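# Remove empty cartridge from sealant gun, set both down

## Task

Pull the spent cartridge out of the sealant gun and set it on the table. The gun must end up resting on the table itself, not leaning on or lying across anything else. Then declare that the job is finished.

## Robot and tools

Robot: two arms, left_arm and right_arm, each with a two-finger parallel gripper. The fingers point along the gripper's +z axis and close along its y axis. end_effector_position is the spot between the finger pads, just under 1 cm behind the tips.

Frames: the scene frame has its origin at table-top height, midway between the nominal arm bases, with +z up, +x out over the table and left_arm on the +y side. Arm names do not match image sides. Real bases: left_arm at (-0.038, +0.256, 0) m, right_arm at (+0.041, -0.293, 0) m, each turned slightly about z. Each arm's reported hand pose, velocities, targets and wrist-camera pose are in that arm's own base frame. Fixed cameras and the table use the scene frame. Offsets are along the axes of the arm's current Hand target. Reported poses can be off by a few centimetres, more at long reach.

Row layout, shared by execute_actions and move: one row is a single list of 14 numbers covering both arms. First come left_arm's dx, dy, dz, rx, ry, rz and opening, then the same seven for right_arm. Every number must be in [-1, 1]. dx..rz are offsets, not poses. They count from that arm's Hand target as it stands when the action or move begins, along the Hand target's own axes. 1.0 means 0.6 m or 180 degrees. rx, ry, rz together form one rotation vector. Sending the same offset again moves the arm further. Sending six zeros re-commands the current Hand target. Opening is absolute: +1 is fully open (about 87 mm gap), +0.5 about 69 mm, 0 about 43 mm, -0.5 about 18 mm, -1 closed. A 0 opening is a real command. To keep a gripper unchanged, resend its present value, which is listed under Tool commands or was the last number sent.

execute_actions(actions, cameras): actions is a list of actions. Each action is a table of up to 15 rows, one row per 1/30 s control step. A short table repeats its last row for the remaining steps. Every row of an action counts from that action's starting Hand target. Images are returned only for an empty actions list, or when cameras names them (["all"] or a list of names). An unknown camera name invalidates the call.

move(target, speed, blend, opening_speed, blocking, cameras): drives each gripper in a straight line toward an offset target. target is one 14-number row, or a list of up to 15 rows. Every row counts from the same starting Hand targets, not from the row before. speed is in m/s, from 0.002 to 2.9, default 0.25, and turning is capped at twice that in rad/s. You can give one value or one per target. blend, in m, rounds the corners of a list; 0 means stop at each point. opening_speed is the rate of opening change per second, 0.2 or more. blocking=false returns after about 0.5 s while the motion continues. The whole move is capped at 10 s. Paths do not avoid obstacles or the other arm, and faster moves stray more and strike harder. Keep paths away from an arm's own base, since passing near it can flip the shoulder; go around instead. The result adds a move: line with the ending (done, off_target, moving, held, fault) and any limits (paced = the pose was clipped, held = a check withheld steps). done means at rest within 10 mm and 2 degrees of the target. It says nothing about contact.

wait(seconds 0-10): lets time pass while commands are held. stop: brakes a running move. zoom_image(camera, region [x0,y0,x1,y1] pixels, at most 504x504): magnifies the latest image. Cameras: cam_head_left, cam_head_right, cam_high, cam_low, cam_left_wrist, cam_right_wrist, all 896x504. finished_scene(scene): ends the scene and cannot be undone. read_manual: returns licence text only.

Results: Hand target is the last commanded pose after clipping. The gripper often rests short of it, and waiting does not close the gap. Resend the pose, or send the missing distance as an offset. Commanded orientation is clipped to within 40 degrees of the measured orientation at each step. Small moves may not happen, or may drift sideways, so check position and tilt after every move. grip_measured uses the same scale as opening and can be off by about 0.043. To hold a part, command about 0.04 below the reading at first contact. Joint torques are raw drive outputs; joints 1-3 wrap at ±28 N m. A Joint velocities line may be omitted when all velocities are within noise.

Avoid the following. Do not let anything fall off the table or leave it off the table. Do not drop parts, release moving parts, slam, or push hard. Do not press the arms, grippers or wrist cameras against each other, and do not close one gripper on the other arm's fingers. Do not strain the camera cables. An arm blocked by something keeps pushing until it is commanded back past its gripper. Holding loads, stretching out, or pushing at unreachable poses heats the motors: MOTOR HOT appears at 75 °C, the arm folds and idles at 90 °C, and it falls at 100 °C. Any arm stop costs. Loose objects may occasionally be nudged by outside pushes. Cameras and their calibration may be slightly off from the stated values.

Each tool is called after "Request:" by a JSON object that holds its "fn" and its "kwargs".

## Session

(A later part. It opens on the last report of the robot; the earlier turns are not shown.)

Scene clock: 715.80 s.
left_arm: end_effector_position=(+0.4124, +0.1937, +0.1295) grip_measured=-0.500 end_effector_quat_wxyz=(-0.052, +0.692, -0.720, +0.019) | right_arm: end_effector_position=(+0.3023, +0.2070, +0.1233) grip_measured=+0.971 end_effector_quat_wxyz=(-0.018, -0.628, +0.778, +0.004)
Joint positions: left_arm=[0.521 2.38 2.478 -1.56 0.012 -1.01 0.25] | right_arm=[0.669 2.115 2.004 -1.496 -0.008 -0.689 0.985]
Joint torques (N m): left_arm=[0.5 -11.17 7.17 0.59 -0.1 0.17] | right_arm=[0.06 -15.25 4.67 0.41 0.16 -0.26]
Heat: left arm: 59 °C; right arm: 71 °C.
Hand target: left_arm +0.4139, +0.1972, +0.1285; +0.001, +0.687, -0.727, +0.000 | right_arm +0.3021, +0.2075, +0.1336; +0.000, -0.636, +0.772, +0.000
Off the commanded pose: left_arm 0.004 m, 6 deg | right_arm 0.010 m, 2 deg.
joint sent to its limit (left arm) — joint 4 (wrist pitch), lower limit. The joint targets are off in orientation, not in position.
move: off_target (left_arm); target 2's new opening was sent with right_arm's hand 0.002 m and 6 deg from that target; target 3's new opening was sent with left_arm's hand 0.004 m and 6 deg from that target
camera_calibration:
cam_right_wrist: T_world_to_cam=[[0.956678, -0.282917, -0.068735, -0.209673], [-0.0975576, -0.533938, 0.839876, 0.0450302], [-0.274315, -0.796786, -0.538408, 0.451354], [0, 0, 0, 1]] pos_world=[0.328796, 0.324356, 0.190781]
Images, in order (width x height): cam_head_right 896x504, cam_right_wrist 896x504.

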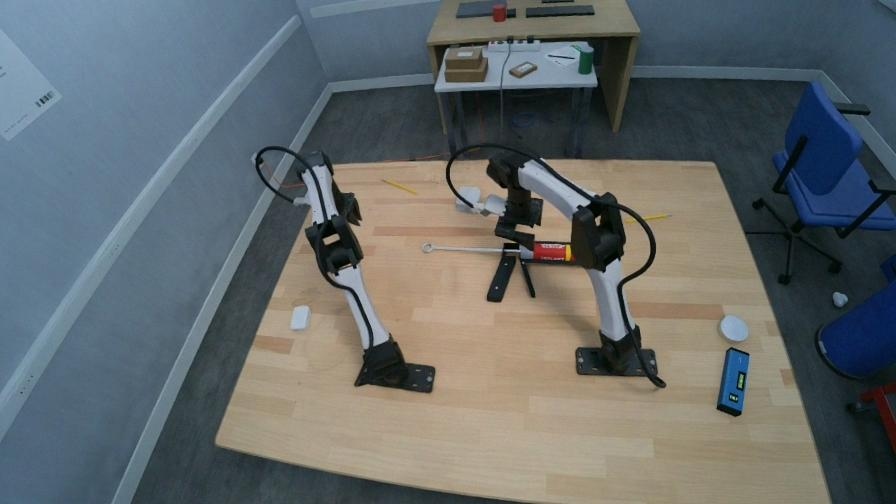

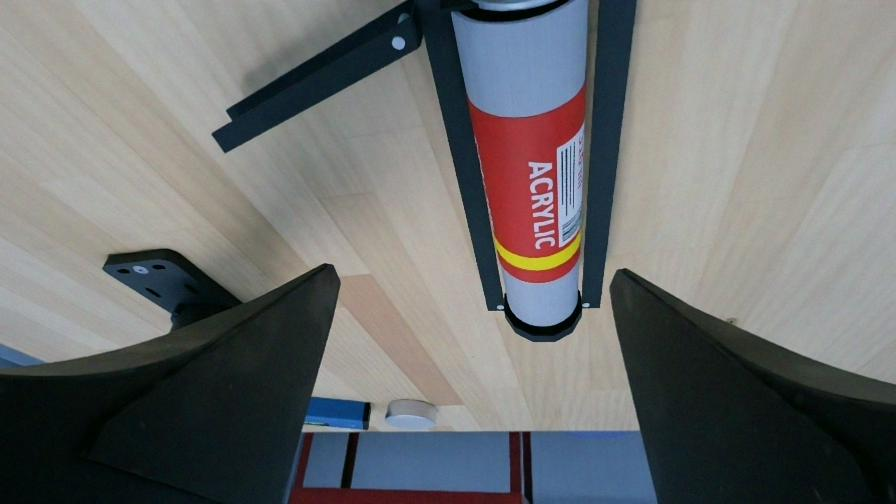

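Request:
{"fn": "move", "kwargs": {"target": [0,0,0,0,0,0,-0.5,0.175,-0.037,0.113,0,0,-0.033,0.5], "cameras": ["cam_right_wrist"]}}

Request:
{"fn": "zoom_image", "kwargs": {"camera": "cam_right_wrist", "region": [250, 100, 700, 450]}}

Scene clock: 755.30 s.
left_arm: end_effector_position=(+0.4124, +0.1937, +0.1295) grip_measured=-0.500 end_effector_quat_wxyz=(-0.052, +0.692, -0.720, +0.019) | right_arm: end_effector_position=(+0.3024, +0.1006, +0.0599) grip_measured=+0.500 end_effector_quat_wxyz=(-0.015, -0.671, +0.741, +0.002)
Joint positions: left_arm=[0.521 2.38 2.478 -1.56 0.012 -1.01 0.25] | right_arm=[0.436 1.877 1.41 -1.134 0.005 -1.035 0.75]
Joint torques (N m): left_arm=[0.47 -11.17 7.16 0.59 -0.1 0.17] | right_arm=[-0.77 -12.29 4.71 0.44 0.03 -0.23]
Heat: left arm: 62 °C; right arm: 76 °C. Fold the right arm in close to its base, or ease its load, before you think long.
Hand target: left_arm +0.4139, +0.1972, +0.1285; +0.001, +0.687, -0.727, +0.000 | right_arm +0.3038, +0.1002, +0.0657; +0.000, -0.675, +0.738, +0.000
Off the commanded pose: left_arm 0.004 m, 6 deg | right_arm 0.006 m, 2 deg.
MOTOR HOT: joint 2 (shoulder) of the right arm reports 76 °C; the controller's stop level is 90 °C. To cool a motor, set the load down, stop pushing, or move to a pose that needs little force.
joint sent to its limit (left arm) — joint 4 (wrist pitch), lower limit. The joint targets are off in orientation, not in position.
move: off_target (left_arm)
camera_calibration:
cam_right_wrist: T_world_to_cam=[[0.983211, -0.171382, -0.0626361, -0.263881], [-0.0415065, -0.544332, 0.837842, 0.0257056], [-0.177686, -0.821176, -0.542307, 0.305927], [0, 0, 0, 1]] pos_world=[0.314876, 0.219988, 0.127841]
Images, in order (width x height): cam_right_wrist 896x504.

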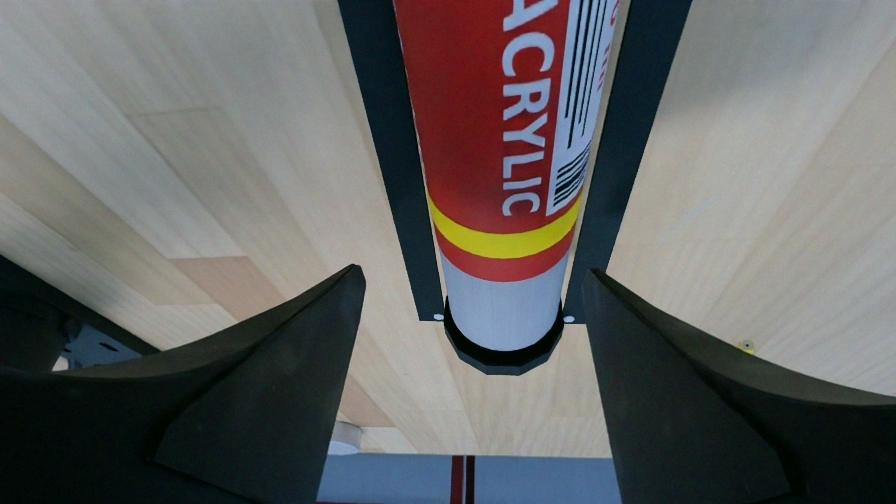

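Scaled by 1.120 from the camera's 896x504 image, which has a finer 1280x720 frame.

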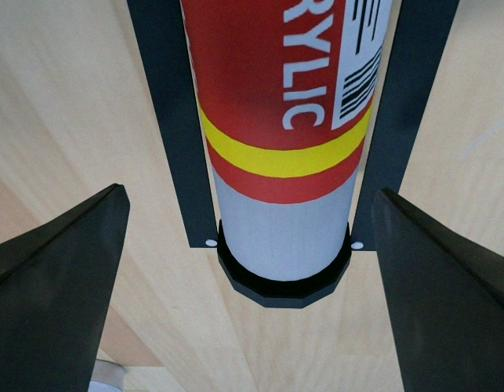

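Request:
{"fn": "move", "kwargs": {"target": [[0,0,0,0,0,0,-0.5,0,-0.0133,0.045,0,0,0,0.5],[0,0,0,0,0,0,-0.5,0,-0.0133,0.045,0,0,0,-0.1]], "speed": 0.12, "opening_speed": 1, "cameras": ["cam_right_wrist"]}}

Scene clock: 766.13 s.
left_arm: end_effector_position=(+0.4124, +0.1937, +0.1295) grip_measured=-0.500 end_effector_quat_wxyz=(-0.052, +0.692, -0.720, +0.019) | right_arm: end_effector_position=(+0.3126, +0.1027, +0.0481) grip_measured=-0.100 end_effector_quat_wxyz=(+0.009, -0.673, +0.739, -0.005)
Joint positions: left_arm=[0.521 2.38 2.478 -1.56 0.012 -1.01 0.25] | right_arm=[0.43 1.877 1.366 -1.039 0.005 -1.048 0.45]
Joint torques (N m): left_arm=[0.49 -11.19 7.16 0.59 -0.11 0.17] | right_arm=[-1.16 -7.31 4.78 0.51 0.02 -0.26]
Heat: left arm: 63 °C; right arm: 72 °C. Fold the right arm in close to its base, or ease its load, before you think long.
Hand target: left_arm +0.4139, +0.1972, +0.1285; +0.001, +0.687, -0.727, +0.000 | right_arm +0.3117, +0.0995, +0.0388; +0.000, -0.675, +0.738, +0.000
Off the commanded pose: left_arm 0.004 m, 6 deg | right_arm 0.010 m, 1 deg.
MOTOR HOT: still on. Joint 2 (shoulder) of the right arm reports 72 °C.
joint sent to its limit (left arm) — joint 4 (wrist pitch), lower limit. The joint targets are off in orientation, not in position.
move: off_target (left_arm)
camera_calibration:
cam_right_wrist: T_world_to_cam=[[0.986102, -0.164809, -0.0210004, -0.27784], [-0.0764679, -0.562437, 0.823297, 0.0507046], [-0.147498, -0.810248, -0.567223, 0.293632], [0, 0, 0, 1]] pos_world=[0.321166, 0.220643, 0.118975]
Images, in order (width x height): cam_right_wrist 896x504.

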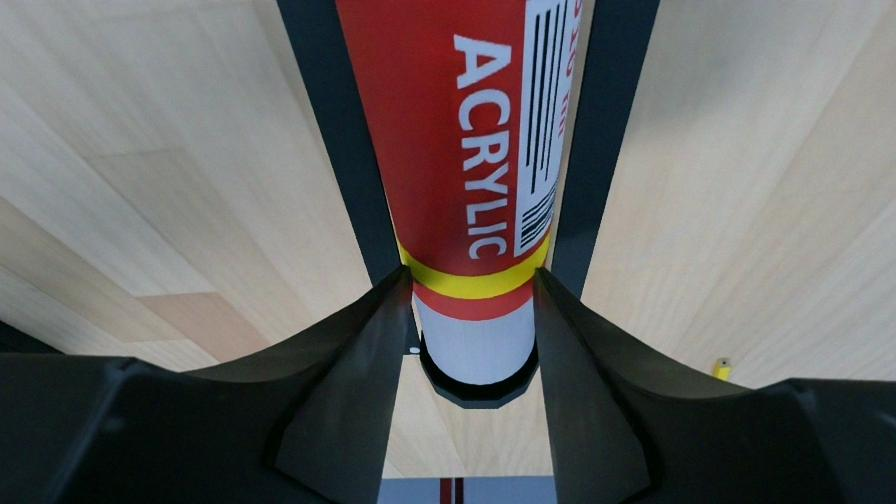

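Request:
{"fn": "move", "kwargs": {"target": [[0,0,0,0,0,0,-0.5,0,0,0,0,0,0,0.3],[0,0,0,0,0,0,-0.5,0,0,0.03,0,0,0,0.3],[0,0,0,0,0,0,-0.5,0,0,0.03,0,0,0,-0.15]], "speed": 0.12, "opening_speed": 1, "cameras": ["cam_right_wrist"]}}

Scene clock: 774.53 s.
left_arm: end_effector_position=(+0.4124, +0.1937, +0.1295) grip_measured=-0.500 end_effector_quat_wxyz=(-0.052, +0.692, -0.720, +0.019) | right_arm: end_effector_position=(+0.3114, +0.1021, +0.0301) grip_measured=+0.047 end_effector_quat_wxyz=(+0.005, -0.673, +0.739, -0.004)
Joint positions: left_arm=[0.521 2.38 2.478 -1.56 0.012 -1.01 0.25] | right_arm=[0.43 1.899 1.321 -0.979 0.005 -1.048 0.524]
Joint torques (N m): left_arm=[0.5 -11.14 7.16 0.6 -0.1 0.17] | right_arm=[-1.16 -7.42 4.67 0.57 0.02 -0.25]
Heat: left arm: 63 °C; right arm: 68 °C.
Hand target: left_arm +0.4139, +0.1972, +0.1285; +0.001, +0.687, -0.727, +0.000 | right_arm +0.3118, +0.0995, +0.0208; +0.000, -0.675, +0.738, +0.000
Off the commanded pose: left_arm 0.004 m, 6 deg | right_arm 0.010 m, 1 deg.
MOTOR HOT: cleared for the motors of the right arm.
joint sent to its limit (left arm) — joint 4 (wrist pitch), lower limit. The joint targets are off in orientation, not in position.
move: off_target (left_arm)
camera_calibration:
cam_right_wrist: T_world_to_cam=[[0.985982, -0.164599, -0.027315, -0.276836], [-0.070583, -0.559816, 0.825605, 0.0628869], [-0.151185, -0.812104, -0.563587, 0.284067], [0, 0, 0, 1]] pos_world=[0.320341, 0.22033, 0.100615]
Images, in order (width x height): cam_right_wrist 896x504.

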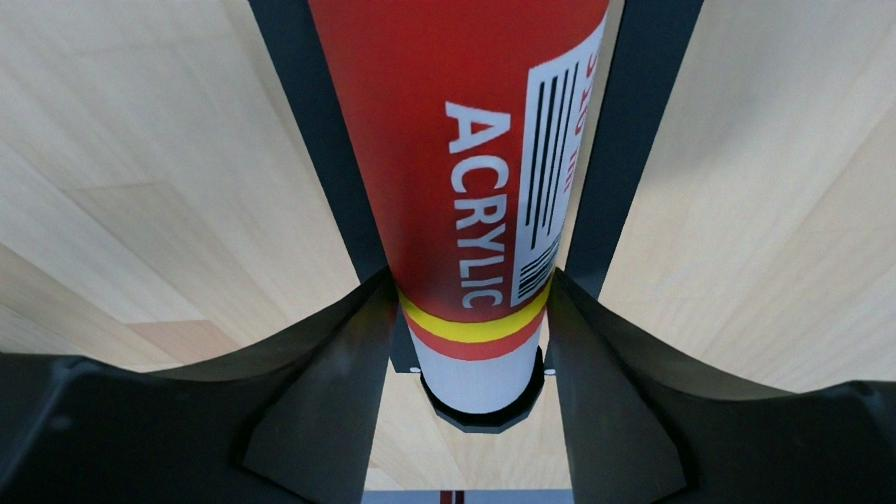

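Request:
{"fn": "move", "kwargs": {"target": [0,0,0,0,0,0,-0.5,-0.05,0,0,0,0,0,-0.15], "speed": 0.06, "cameras": ["cam_right_wrist","cam_high"]}}

Request:
{"fn": "zoom_image", "kwargs": {"camera": "cam_high", "region": [380, 180, 600, 420]}}

Scene clock: 783.40 s.
left_arm: end_effector_position=(+0.4124, +0.1937, +0.1295) grip_measured=-0.500 end_effector_quat_wxyz=(-0.052, +0.692, -0.720, +0.019) | right_arm: end_effector_position=(+0.3115, +0.1144, +0.0298) grip_measured=+0.047 end_effector_quat_wxyz=(+0.010, +0.678, -0.735, +0.018)
Joint positions: left_arm=[0.521 2.38 2.478 -1.56 0.012 -1.01 0.25] | right_arm=[0.48 1.941 1.369 -1.01 0.04 -1.011 0.524]
Joint torques (N m): left_arm=[0.49 -11.18 7.16 0.6 -0.11 0.17] | right_arm=[0.58 -6.54 7.31 0.59 -0.3 0.15]
Heat: left arm: 63 °C; right arm: 64 °C.
Hand target: left_arm +0.4139, +0.1972, +0.1285; +0.001, +0.687, -0.727, +0.000 | right_arm +0.3144, +0.1294, +0.0208; +0.000, +0.675, -0.738, +0.000
Off the commanded pose: left_arm 0.004 m, 6 deg | right_arm 0.018 m, 2 deg.
joint sent to its limit (left arm) — joint 4 (wrist pitch), lower limit. The joint targets are off in orientation, not in position.
move: off_target (left_arm, right_arm)
camera_calibration:
cam_right_wrist: T_world_to_cam=[[0.987905, -0.152907, -0.0257651, -0.277045], [-0.0592611, -0.525852, 0.848509, 0.0619092], [-0.143291, -0.836719, -0.528553, 0.293216], [0, 0, 0, 1]] pos_world=[0.319378, 0.235532, 0.0953114]
Images, in order (width x height): cam_high 896x504, cam_right_wrist 896x504.

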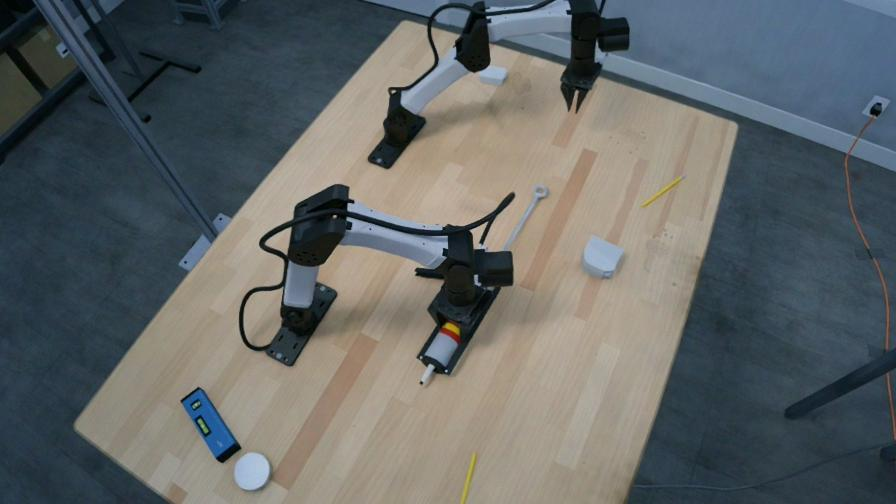

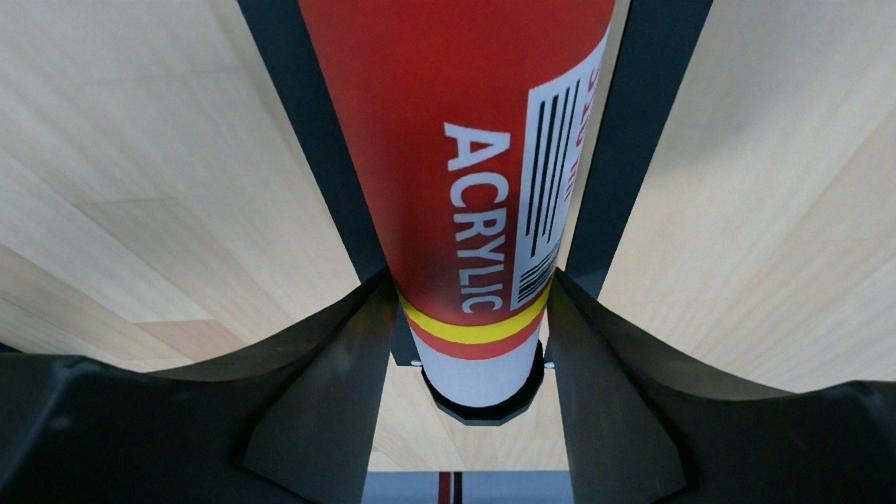

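Scaled by 2.100 from the camera's 896x504 image, which has a finer 1280x720 frame.

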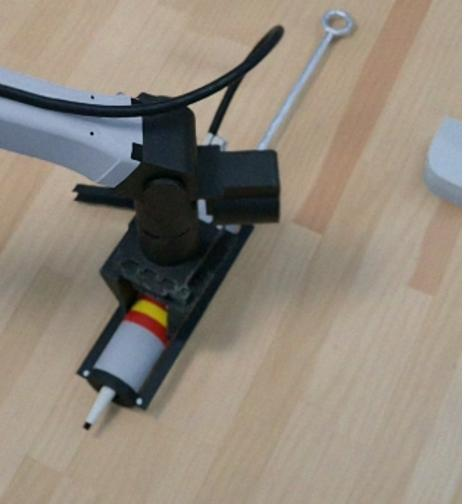

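Request:
{"fn": "move", "kwargs": {"target": [0,0,0,0,0,0,-0.5,0.02,0,-0.07,0,0,0,-0.3], "speed": 0.06, "cameras": ["cam_right_wrist","cam_high","cam_low","cam_head_right"]}}

Request:
{"fn": "zoom_image", "kwargs": {"camera": "cam_high", "region": [380, 180, 600, 420]}}

Request:
{"fn": "zoom_image", "kwargs": {"camera": "cam_low", "region": [360, 200, 660, 380]}}

Scene clock: 795.47 s.
left_arm: end_effector_position=(+0.4124, +0.1937, +0.1295) grip_measured=-0.500 end_effector_quat_wxyz=(-0.052, +0.692, -0.720, +0.019) | right_arm: end_effector_position=(+0.3076, +0.1161, +0.0441) grip_measured=+0.047 end_effector_quat_wxyz=(-0.019, -0.675, +0.737, +0.003)
Joint positions: left_arm=[0.521 2.38 2.478 -1.56 0.012 -1.01 0.25] | right_arm=[0.471 1.941 1.431 -1.099 0.005 -1.011 0.524]
Joint torques (N m): left_arm=[0.5 -11.17 7.16 0.6 -0.11 0.17] | right_arm=[-0.92 -13.23 8.77 -0.01 0.03 -0.17]
Heat: left arm: 63 °C; right arm: 61 °C.
Hand target: left_arm +0.4139, +0.1972, +0.1285; +0.001, +0.687, -0.727, +0.000 | right_arm +0.3134, +0.1174, +0.0629; +0.000, -0.675, +0.738, +0.000
Off the commanded pose: left_arm 0.004 m, 6 deg | right_arm 0.020 m, 2 deg.
joint sent to its limit (left arm) — joint 4 (wrist pitch), lower limit. The joint targets are off in orientation, not in position.
move: off_target (left_arm, right_arm)
camera_calibration:
cam_right_wrist: T_world_to_cam=[[0.984529, -0.161111, -0.0688979, -0.268672], [-0.0297268, -0.541071, 0.840452, 0.0435318], [-0.172684, -0.8254, -0.537489, 0.309745], [0, 0, 0, 1]] pos_world=[0.319298, 0.235931, 0.111387]
Images, in order (width x height): cam_head_right 896x504, cam_high 896x504, cam_low 896x504, cam_right_wrist 896x504.

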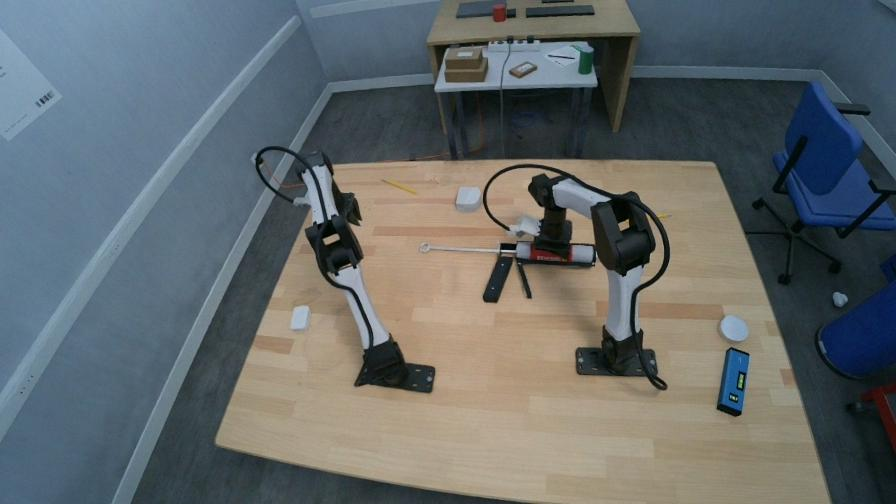

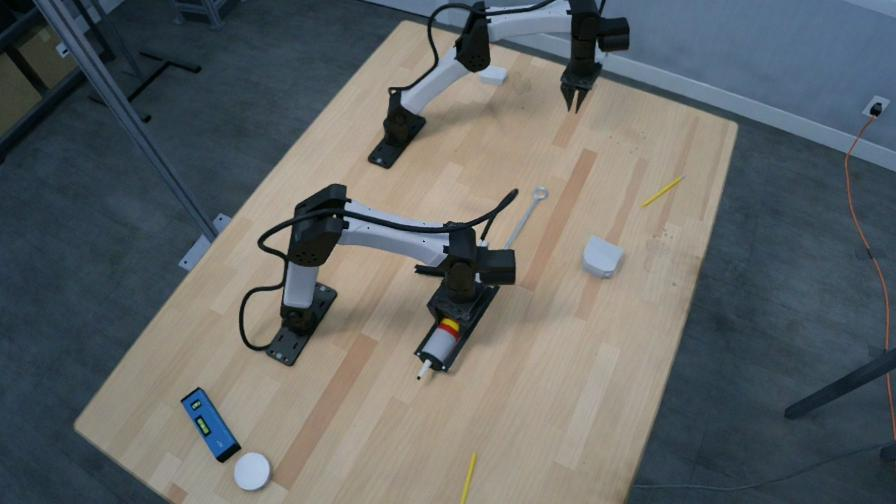

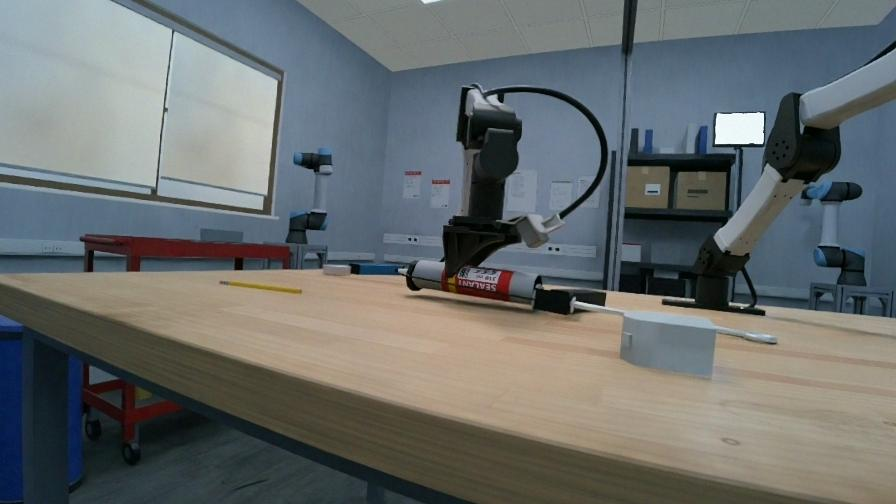

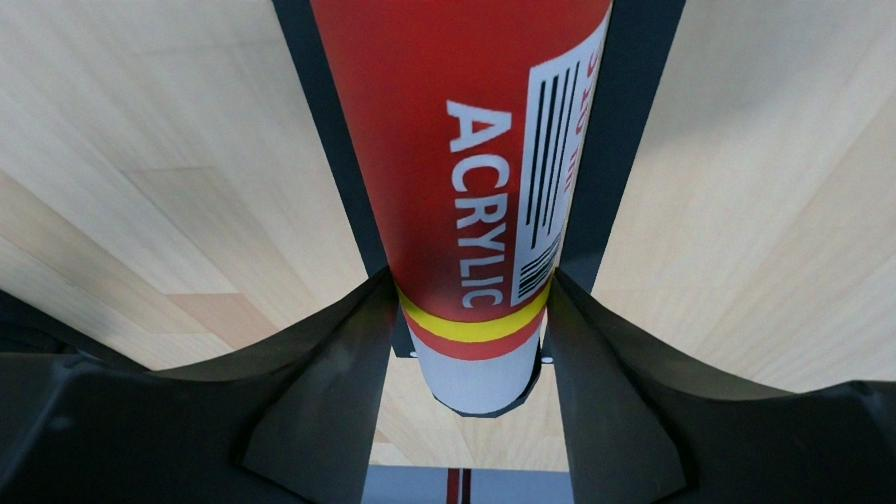

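Scaled by 2.100 from the camera's 896x504 image, which has a finer 1280x720 frame.

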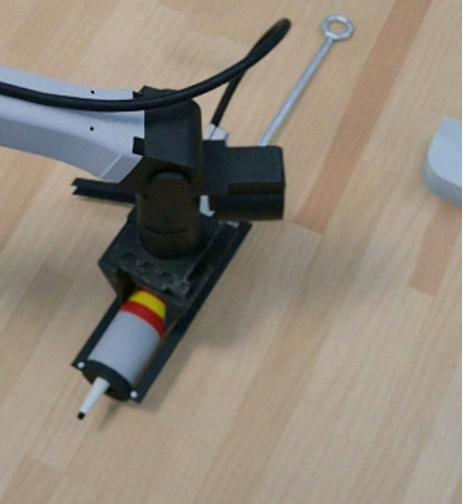

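Scaled by 1.680 from the camera's 896x504 image, which has a finer 1280x720 frame.

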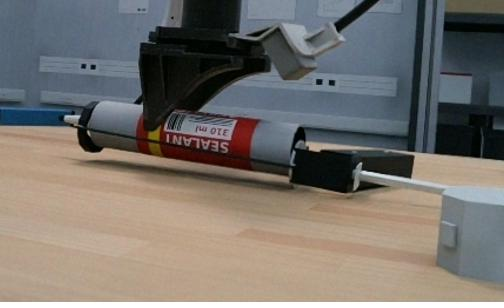

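Request:
{"fn": "move", "kwargs": {"target": [[0,0,0,0,0,0,-0.5,0,0,0.06,0,0,0,-0.3],[0,0,0,0,0,0,-0.5,0,0,0.06,0,0,0,0.4],[0,0,0,0,0,0,-0.5,0,0,-0.05,0,0,0,0.4],[0,0,0,0,0,0,-0.5,-0.15,0,-0.05,0,0,0,0.4]], "speed": 0.15, "opening_speed": 1.5, "cameras": ["cam_right_wrist"]}}

Request:
{"fn": "zoom_image", "kwargs": {"camera": "cam_right_wrist", "region": [280, 50, 700, 400]}}

Scene clock: 820.37 s.
left_arm: end_effector_position=(+0.4124, +0.1937, +0.1295) grip_measured=-0.500 end_effector_quat_wxyz=(-0.052, +0.692, -0.720, +0.019) | right_arm: end_effector_position=(+0.3207, +0.2040, +0.0954) grip_measured=+0.400 end_effector_quat_wxyz=(-0.006, +0.679, -0.734, +0.003)
Joint positions: left_arm=[0.521 2.38 2.478 -1.56 0.012 -1.01 0.25] | right_arm=[0.651 2.091 1.86 -1.328 0.005 -0.843 0.7]
Joint torques (N m): left_arm=[0.49 -11.17 7.16 0.6 -0.11 0.17] | right_arm=[-0.27 -9.06 8.31 0.29 0.03 0.04]
Heat: left arm: 64 °C; right arm: 63 °C.
Hand target: left_arm +0.4139, +0.1972, +0.1285; +0.001, +0.687, -0.727, +0.000 | right_arm +0.3212, +0.2070, +0.0928; +0.000, +0.675, -0.738, +0.000
Off the commanded pose: left_arm 0.004 m, 6 deg | right_arm 0.004 m, 1 deg.
joint sent to its limit (left arm) — joint 4 (wrist pitch), lower limit. The joint targets are off in orientation, not in position.
move: off_target (left_arm)
camera_calibration:
cam_right_wrist: T_world_to_cam=[[0.988408, -0.149062, -0.0288048, -0.271292], [-0.0607723, -0.562333, 0.824675, 0.0641105], [-0.139126, -0.813365, -0.564873, 0.4015], [0, 0, 0, 1]] pos_world=[0.327902, 0.322178, 0.166112]
Images, in order (width x height): cam_right_wrist 896x504.

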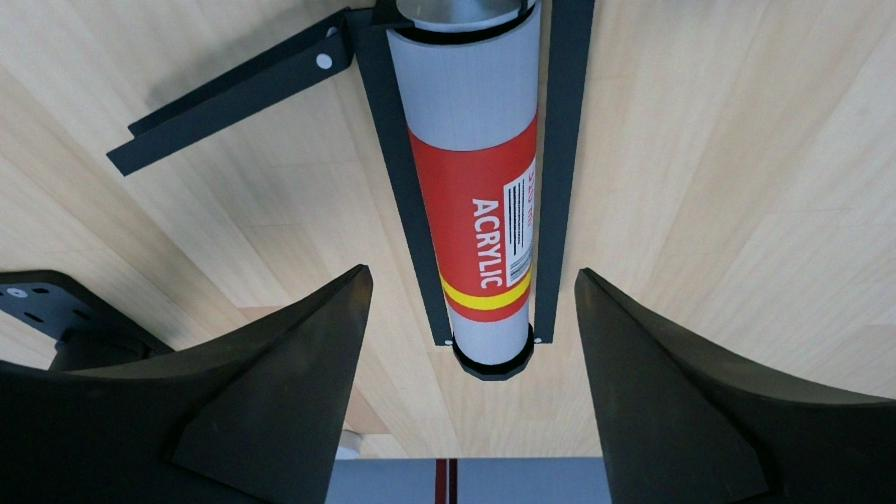

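Scaled by 1.200 from the camera's 896x504 image, which has a finer 1280x720 frame.

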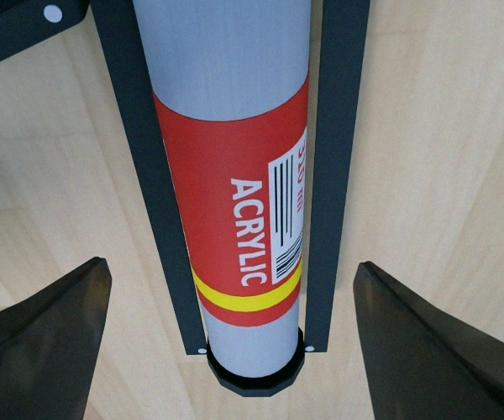

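Request:
{"fn": "move", "kwargs": {"target": [[0,0,0,0,0,0,-0.5,0,-0.005,0.108,0,0,0,0.4],[0,0,0,0,0,0,-0.5,0,-0.005,0.108,0,0,0,-0.2],[0,0,0,0,0,0,-0.5,0,-0.005,0.02,0,0,0,-0.2]], "speed": 0.1, "opening_speed": 1.5, "cameras": ["cam_right_wrist","cam_low"]}}

Request:
{"fn": "zoom_image", "kwargs": {"camera": "cam_low", "region": [360, 200, 660, 380]}}

Scene clock: 831.93 s.
left_arm: end_effector_position=(+0.4124, +0.1937, +0.1295) grip_measured=-0.500 end_effector_quat_wxyz=(-0.052, +0.692, -0.720, +0.019) | right_arm: end_effector_position=(+0.3228, +0.2041, +0.0742) grip_measured=-0.200 end_effector_quat_wxyz=(+0.008, +0.679, -0.734, +0.005)
Joint positions: left_arm=[0.521 2.38 2.478 -1.56 0.012 -1.01 0.25] | right_arm=[0.651 2.129 1.831 -1.287 0.012 -0.842 0.4]
Joint torques (N m): left_arm=[0.5 -11.18 7.16 0.6 -0.1 0.17] | right_arm=[-0.64 -12.11 8.09 0.22 -0.04 -0.02]
Heat: left arm: 64 °C; right arm: 61 °C.
Hand target: left_arm +0.4139, +0.1972, +0.1285; +0.001, +0.687, -0.727, +0.000 | right_arm +0.3243, +0.2068, +0.0808; +0.000, +0.675, -0.738, +0.000
Off the commanded pose: left_arm 0.004 m, 6 deg | right_arm 0.007 m, 1 deg.
joint sent to its limit (left arm) — joint 4 (wrist pitch), lower limit. The joint targets are off in orientation, not in position.
move: off_target (left_arm)
camera_calibration:
cam_right_wrist: T_world_to_cam=[[0.987659, -0.150927, -0.0418458, -0.272341], [-0.0477515, -0.544635, 0.837313, 0.0729997], [-0.149164, -0.824981, -0.545121, 0.39401], [0, 0, 0, 1]] pos_world=[0.331238, 0.323706, 0.142263]
Images, in order (width x height): cam_low 896x504, cam_right_wrist 896x504.

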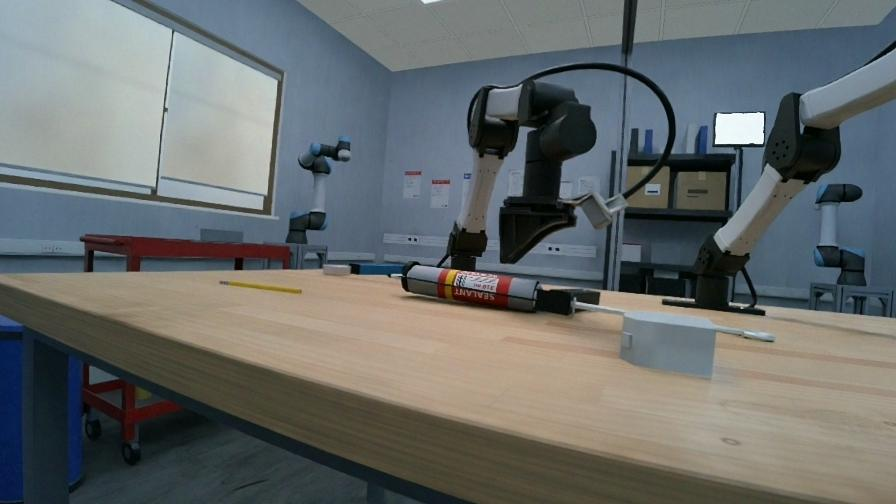

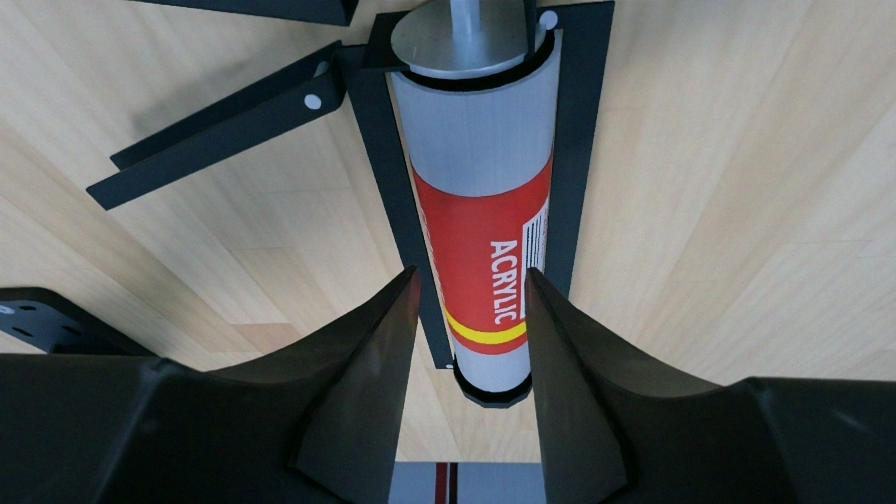

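Scaled by 1.680 from the camera's 896x504 image, which has a finer 1280x720 frame.

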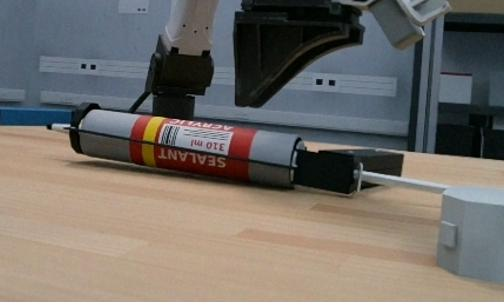

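Request:
{"fn": "move", "kwargs": {"target": [[0,0,0,0,0,0,-0.5,0,0,0,0,0,0,0.4],[0,0,0,0,0,0,-0.5,0,-0.003,0.112,0,0,0,0.4],[0,0,0,0,0,0,-0.5,0,-0.003,0.112,0,0,0,-0.2]], "speed": 0.1, "opening_speed": 1.5, "cameras": ["cam_right_wrist"]}}

Scene clock: 840.90 s.
left_arm: end_effector_position=(+0.4124, +0.1937, +0.1295) grip_measured=-0.500 end_effector_quat_wxyz=(-0.052, +0.692, -0.720, +0.019) | right_arm: end_effector_position=(+0.3239, +0.2053, +0.0274) grip_measured=+0.066 end_effector_quat_wxyz=(-0.001, +0.679, -0.734, +0.005)
Joint positions: left_arm=[0.521 2.38 2.478 -1.56 0.012 -1.01 0.25] | right_arm=[0.651 2.147 1.674 -1.095 0.011 -0.842 0.533]
Joint torques (N m): left_arm=[0.5 -11.17 7.16 0.59 -0.1 0.16] | right_arm=[-0.87 -9.29 4.64 0.74 -0.03 -0.04]
Heat: left arm: 64 °C; right arm: 62 °C.
Hand target: left_arm +0.4139, +0.1972, +0.1285; +0.001, +0.687, -0.727, +0.000 | right_arm +0.3260, +0.2066, +0.0136; +0.000, +0.675, -0.738, +0.000
Off the commanded pose: left_arm 0.004 m, 6 deg | right_arm 0.014 m, 1 deg.
joint sent to its limit (left arm) — joint 4 (wrist pitch), lower limit. The joint targets are off in orientation, not in position.
move: off_target (left_arm, right_arm); target 3's new opening was sent with right_arm's hand 0.014 m and 1 deg from that target
camera_calibration:
cam_right_wrist: T_world_to_cam=[[0.988104, -0.150523, -0.0315189, -0.275793], [-0.0578906, -0.553934, 0.830545, 0.118296], [-0.142476, -0.818841, -0.556058, 0.366531], [0, 0, 0, 1]] pos_world=[0.331582, 0.324146, 0.0968702]
Images, in order (width x height): cam_right_wrist 896x504.

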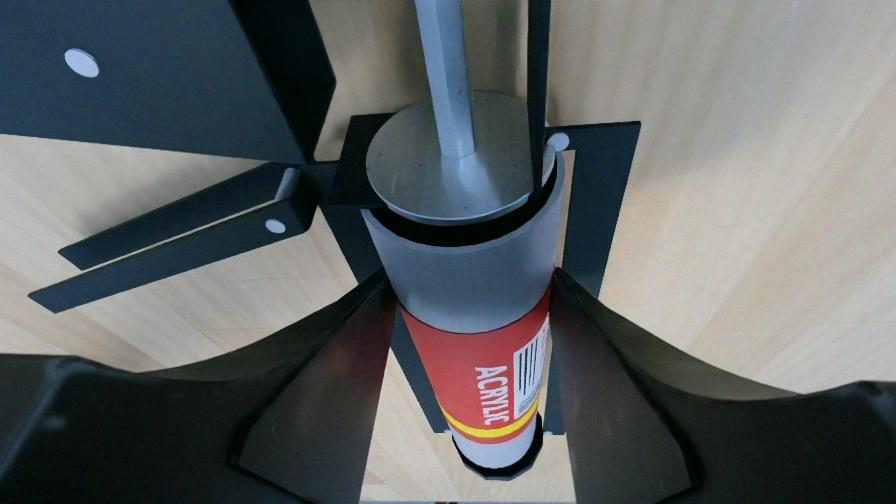

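Request:
{"fn": "move", "kwargs": {"target": [0,0,0,0,0,0,-0.5,0,0,-0.09,0,0,0,-0.4], "speed": 0.08, "cameras": ["cam_right_wrist","cam_low"]}}

Request:
{"fn": "zoom_image", "kwargs": {"camera": "cam_low", "region": [360, 200, 660, 380]}}

Scene clock: 849.70 s.
left_arm: end_effector_position=(+0.4124, +0.1937, +0.1295) grip_measured=-0.500 end_effector_quat_wxyz=(-0.052, +0.692, -0.720, +0.019) | right_arm: end_effector_position=(+0.3243, +0.2068, +0.0565) grip_measured=+0.066 end_effector_quat_wxyz=(+0.007, +0.679, -0.734, +0.002)
Joint positions: left_arm=[0.521 2.38 2.478 -1.56 0.012 -1.01 0.25] | right_arm=[0.651 2.147 1.79 -1.227 0.005 -0.842 0.533]
Joint torques (N m): left_arm=[0.5 -11.17 7.16 0.6 -0.11 0.17] | right_arm=[-0.94 -13.2 8.25 0.09 0.03 -0.04]
Heat: left arm: 64 °C; right arm: 61 °C.
Hand target: left_arm +0.4139, +0.1972, +0.1285; +0.001, +0.687, -0.727, +0.000 | right_arm +0.3261, +0.2067, +0.0677; +0.000, +0.675, -0.738, +0.000
Off the commanded pose: left_arm 0.004 m, 6 deg | right_arm 0.011 m, 1 deg.
joint sent to its limit (left arm) — joint 4 (wrist pitch), lower limit. The joint targets are off in orientation, not in position.
move: off_target (left_arm, right_arm)
camera_calibration:
cam_right_wrist: T_world_to_cam=[[0.987479, -0.150723, -0.0465584, -0.273883], [-0.0445971, -0.549834, 0.834083, 0.0896433], [-0.151314, -0.821563, -0.549671, 0.387091], [0, 0, 0, 1]] pos_world=[0.333024, 0.326028, 0.125251]
Images, in order (width x height): cam_low 896x504, cam_right_wrist 896x504.

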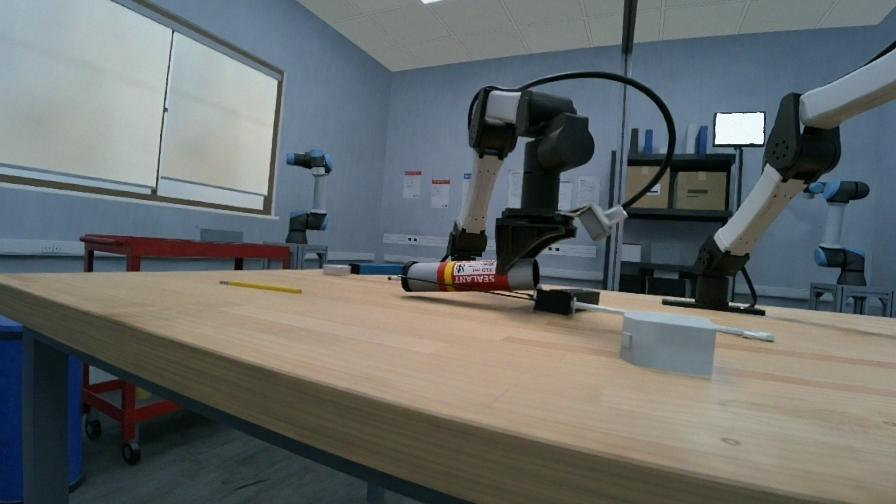

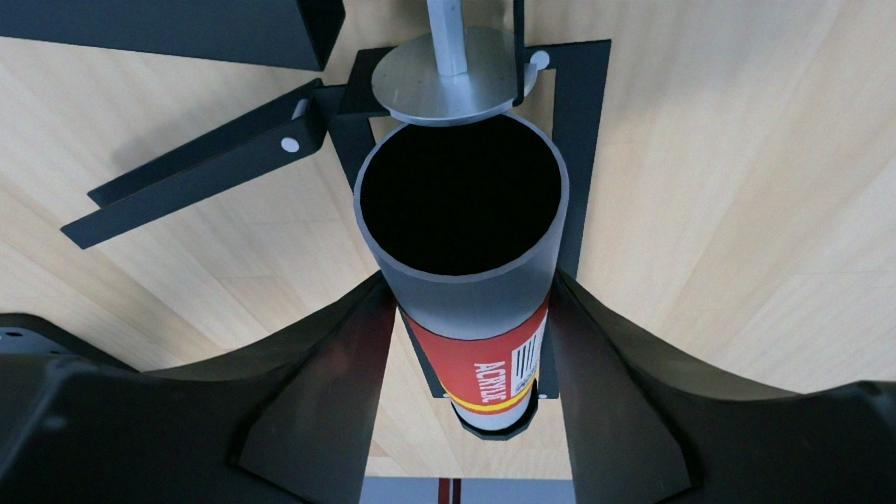

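Scaled by 1.680 from the camera's 896x504 image, which has a finer 1280x720 frame.

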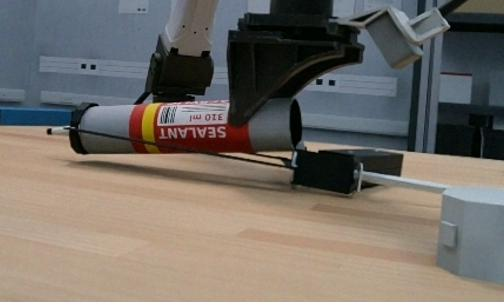

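Request:
{"fn": "move", "kwargs": {"target": [[0,0,0,0,0,0,-0.5,-0.01,0,-0.05,0,0,0,-0.4],[0,0,0,0,0,0,-0.5,-0.06,0,-0.075,0,0,0,-0.4],[0,0,0,0,0,0,-0.5,-0.12,0,-0.1,0,0,0,-0.4]], "blend": 0.01, "speed": 0.08, "cameras": ["cam_right_wrist","cam_low","cam_high"]}}

Request:
{"fn": "zoom_image", "kwargs": {"camera": "cam_low", "region": [360, 200, 660, 380]}}

Scene clock: 858.97 s.
left_arm: end_effector_position=(+0.4124, +0.1937, +0.1295) grip_measured=-0.500 end_effector_quat_wxyz=(-0.052, +0.692, -0.720, +0.019) | right_arm: end_effector_position=(+0.3336, +0.2766, +0.1320) grip_measured=+0.062 end_effector_quat_wxyz=(-0.041, +0.679, -0.733, +0.001)
Joint positions: left_arm=[0.521 2.38 2.478 -1.56 0.012 -1.01 0.25] | right_arm=[0.758 2.339 2.421 -1.571 0.003 -0.737 0.531]
Joint torques (N m): left_arm=[0.47 -11.17 7.17 0.59 -0.1 0.17] | right_arm=[-0.12 -10.63 7.97 0.37 0.1 0.04]
Heat: left arm: 65 °C; right arm: 61 °C.
Hand target: left_arm +0.4139, +0.1972, +0.1285; +0.001, +0.687, -0.727, +0.000 | right_arm +0.3324, +0.2783, +0.1276; +0.000, +0.675, -0.738, +0.000
Off the commanded pose: left_arm 0.004 m, 6 deg | right_arm 0.005 m, 5 deg.
joint sent to its limit (left arm) — joint 4 (wrist pitch), lower limit. The joint targets are off in orientation, not in position.
joint sent to its limit (right arm) — joint 4 (wrist pitch), lower limit. The joint targets are off in orientation, not in position.
move: off_target (left_arm, right_arm)
camera_calibration:
cam_right_wrist: T_world_to_cam=[[0.989182, -0.14618, 0.0122636, -0.278654], [-0.0989808, -0.60341, 0.791264, 0.104083], [-0.108267, -0.783918, -0.611351, 0.470705], [0, 0, 0, 1]] pos_world=[0.336903, 0.391065, 0.208826]
Images, in order (width x height): cam_high 896x504, cam_low 896x504, cam_right_wrist 896x504.

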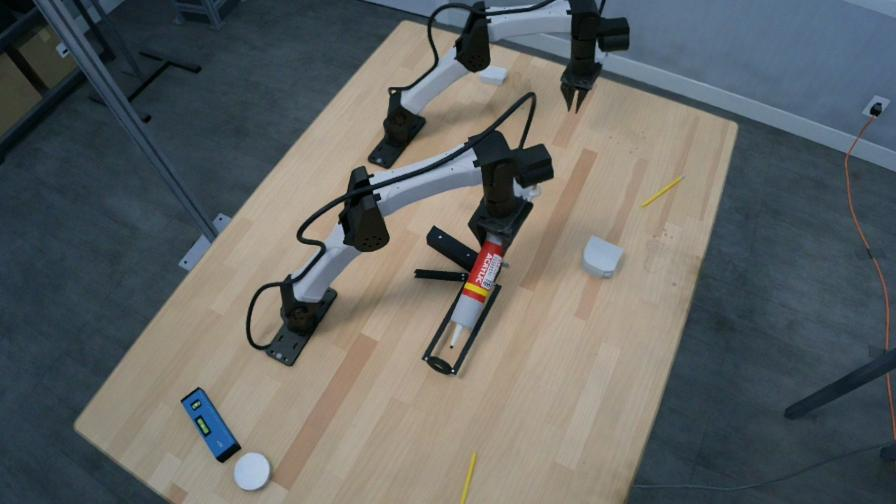

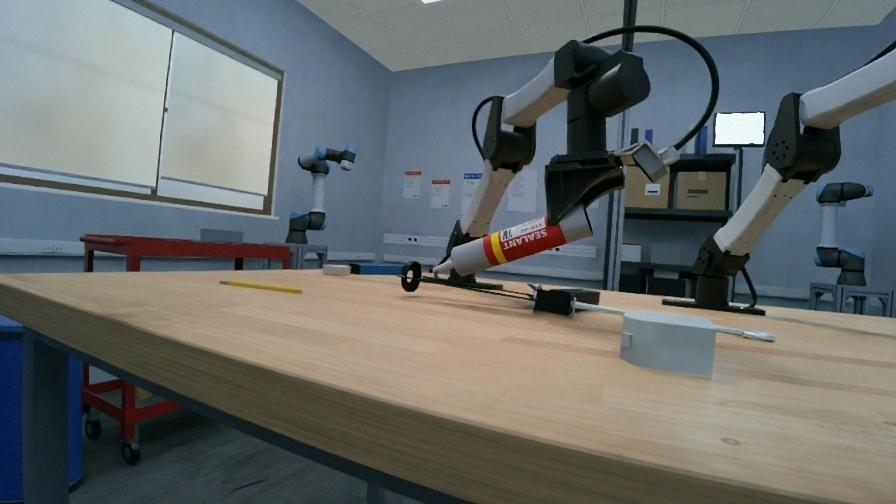

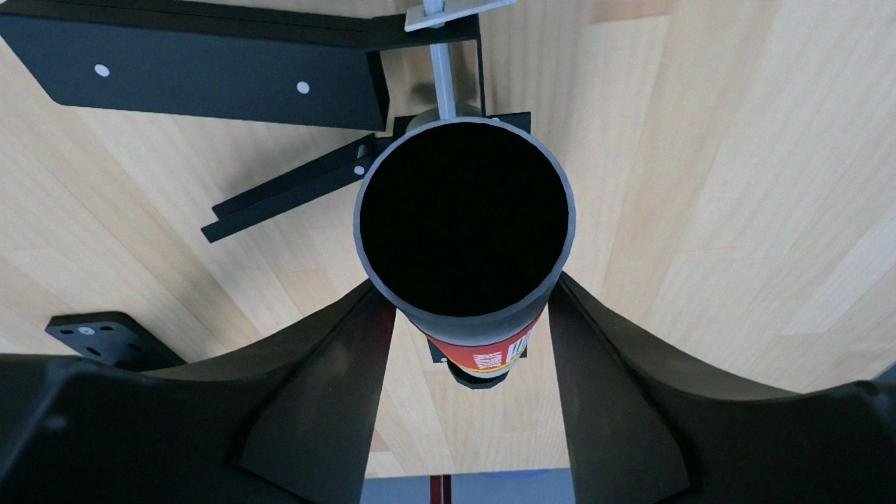

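Scaled by 1.680 from the camera's 896x504 image, which has a finer 1280x720 frame.

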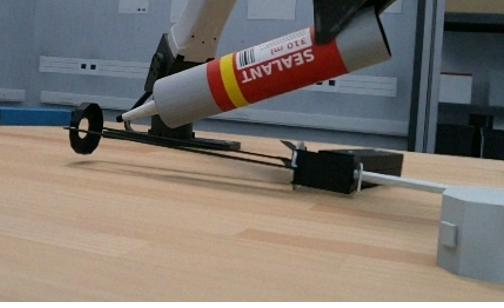

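Request:
{"fn": "move", "kwargs": {"target": [[0,0,0,0,0,0,-0.5,0,0,-0.1,0,0,0,-0.4],[0,0,0,0,0,0,-0.5,0.1615,-0.22,-0.1,0,0.11,0,-0.4],[0,0,0,0,0,0,-0.5,0.1615,-0.22,0.07,0,0.11,0,-0.4]], "speed": 0.15, "blend": [0.03,0.02,0], "cameras": ["cam_right_wrist","cam_low","cam_high"]}}

Scene clock: 882.43 s.
left_arm: end_effector_position=(+0.4124, +0.1937, +0.1295) grip_measured=-0.500 end_effector_quat_wxyz=(-0.052, +0.692, -0.720, +0.019) | right_arm: end_effector_position=(+0.4529, +0.1733, +0.0856) grip_measured=+0.062 end_effector_quat_wxyz=(+0.019, +0.697, -0.700, +0.153)
Joint positions: left_arm=[0.521 2.38 2.478 -1.56 0.012 -1.01 0.25] | right_arm=[0.546 2.614 2.656 -1.577 0.308 -1.025 0.531]
Joint torques (N m): left_arm=[0.51 -11.19 7.15 0.59 -0.11 0.17] | right_arm=[-0.99 -13.48 7.95 0.3 0.3 0.05]
Heat: left arm: 65 °C; right arm: 62 °C.
Hand target: left_arm +0.4139, +0.1972, +0.1285; +0.001, +0.687, -0.727, +0.000 | right_arm +0.4553, +0.1701, +0.0856; +0.127, +0.665, -0.727, +0.116
Off the commanded pose: left_arm 0.004 m, 6 deg | right_arm 0.004 m, 14 deg.
joint sent to its limit (left arm) — joint 4 (wrist pitch), lower limit. The joint targets are off in orientation, not in position.
joint sent to its limit (right arm) — joint 4 (wrist pitch), lower limit. The joint targets are off in orientation, not in position.
move: off_target (left_arm, right_arm)
camera_calibration:
cam_right_wrist: T_world_to_cam=[[0.984199, -0.0615429, 0.166024, -0.436767], [-0.177062, -0.345458, 0.921579, 0.0697697], [0.000637561, -0.936414, -0.350896, 0.329087], [0, 0, 0, 1]] pos_world=[0.442009, 0.305384, 0.123691]
Images, in order (width x height): cam_high 896x504, cam_low 896x504, cam_right_wrist 896x504.

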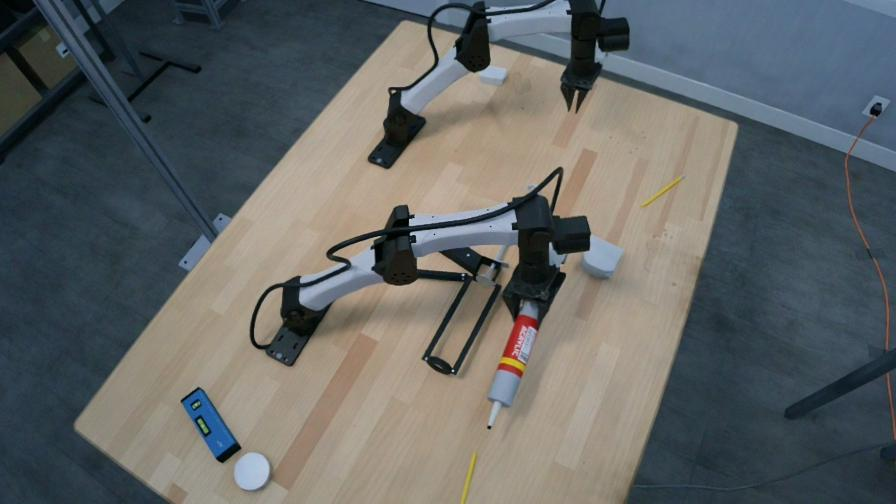

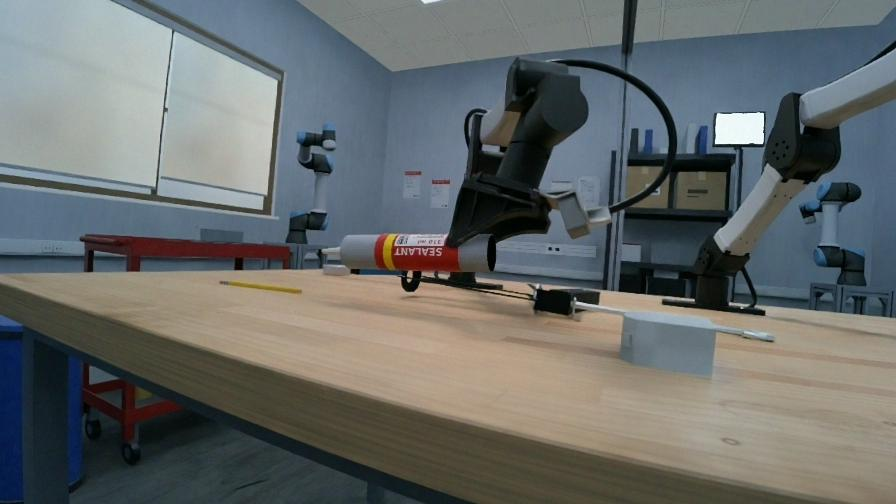

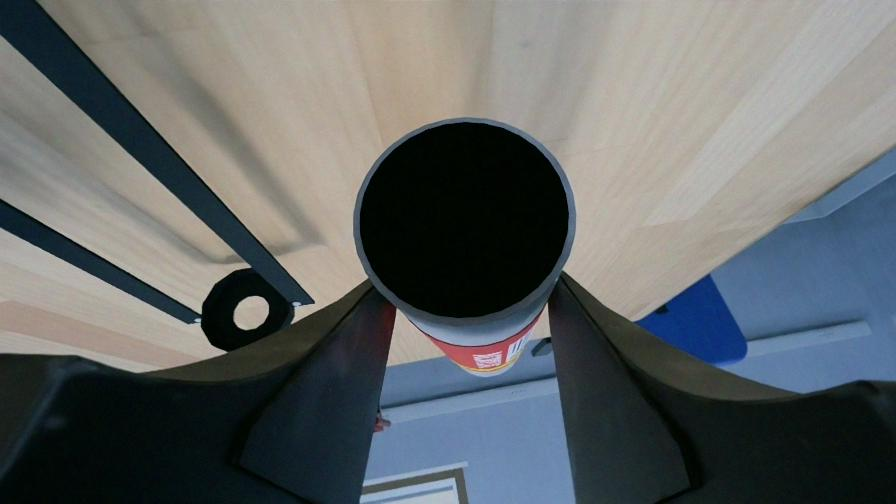

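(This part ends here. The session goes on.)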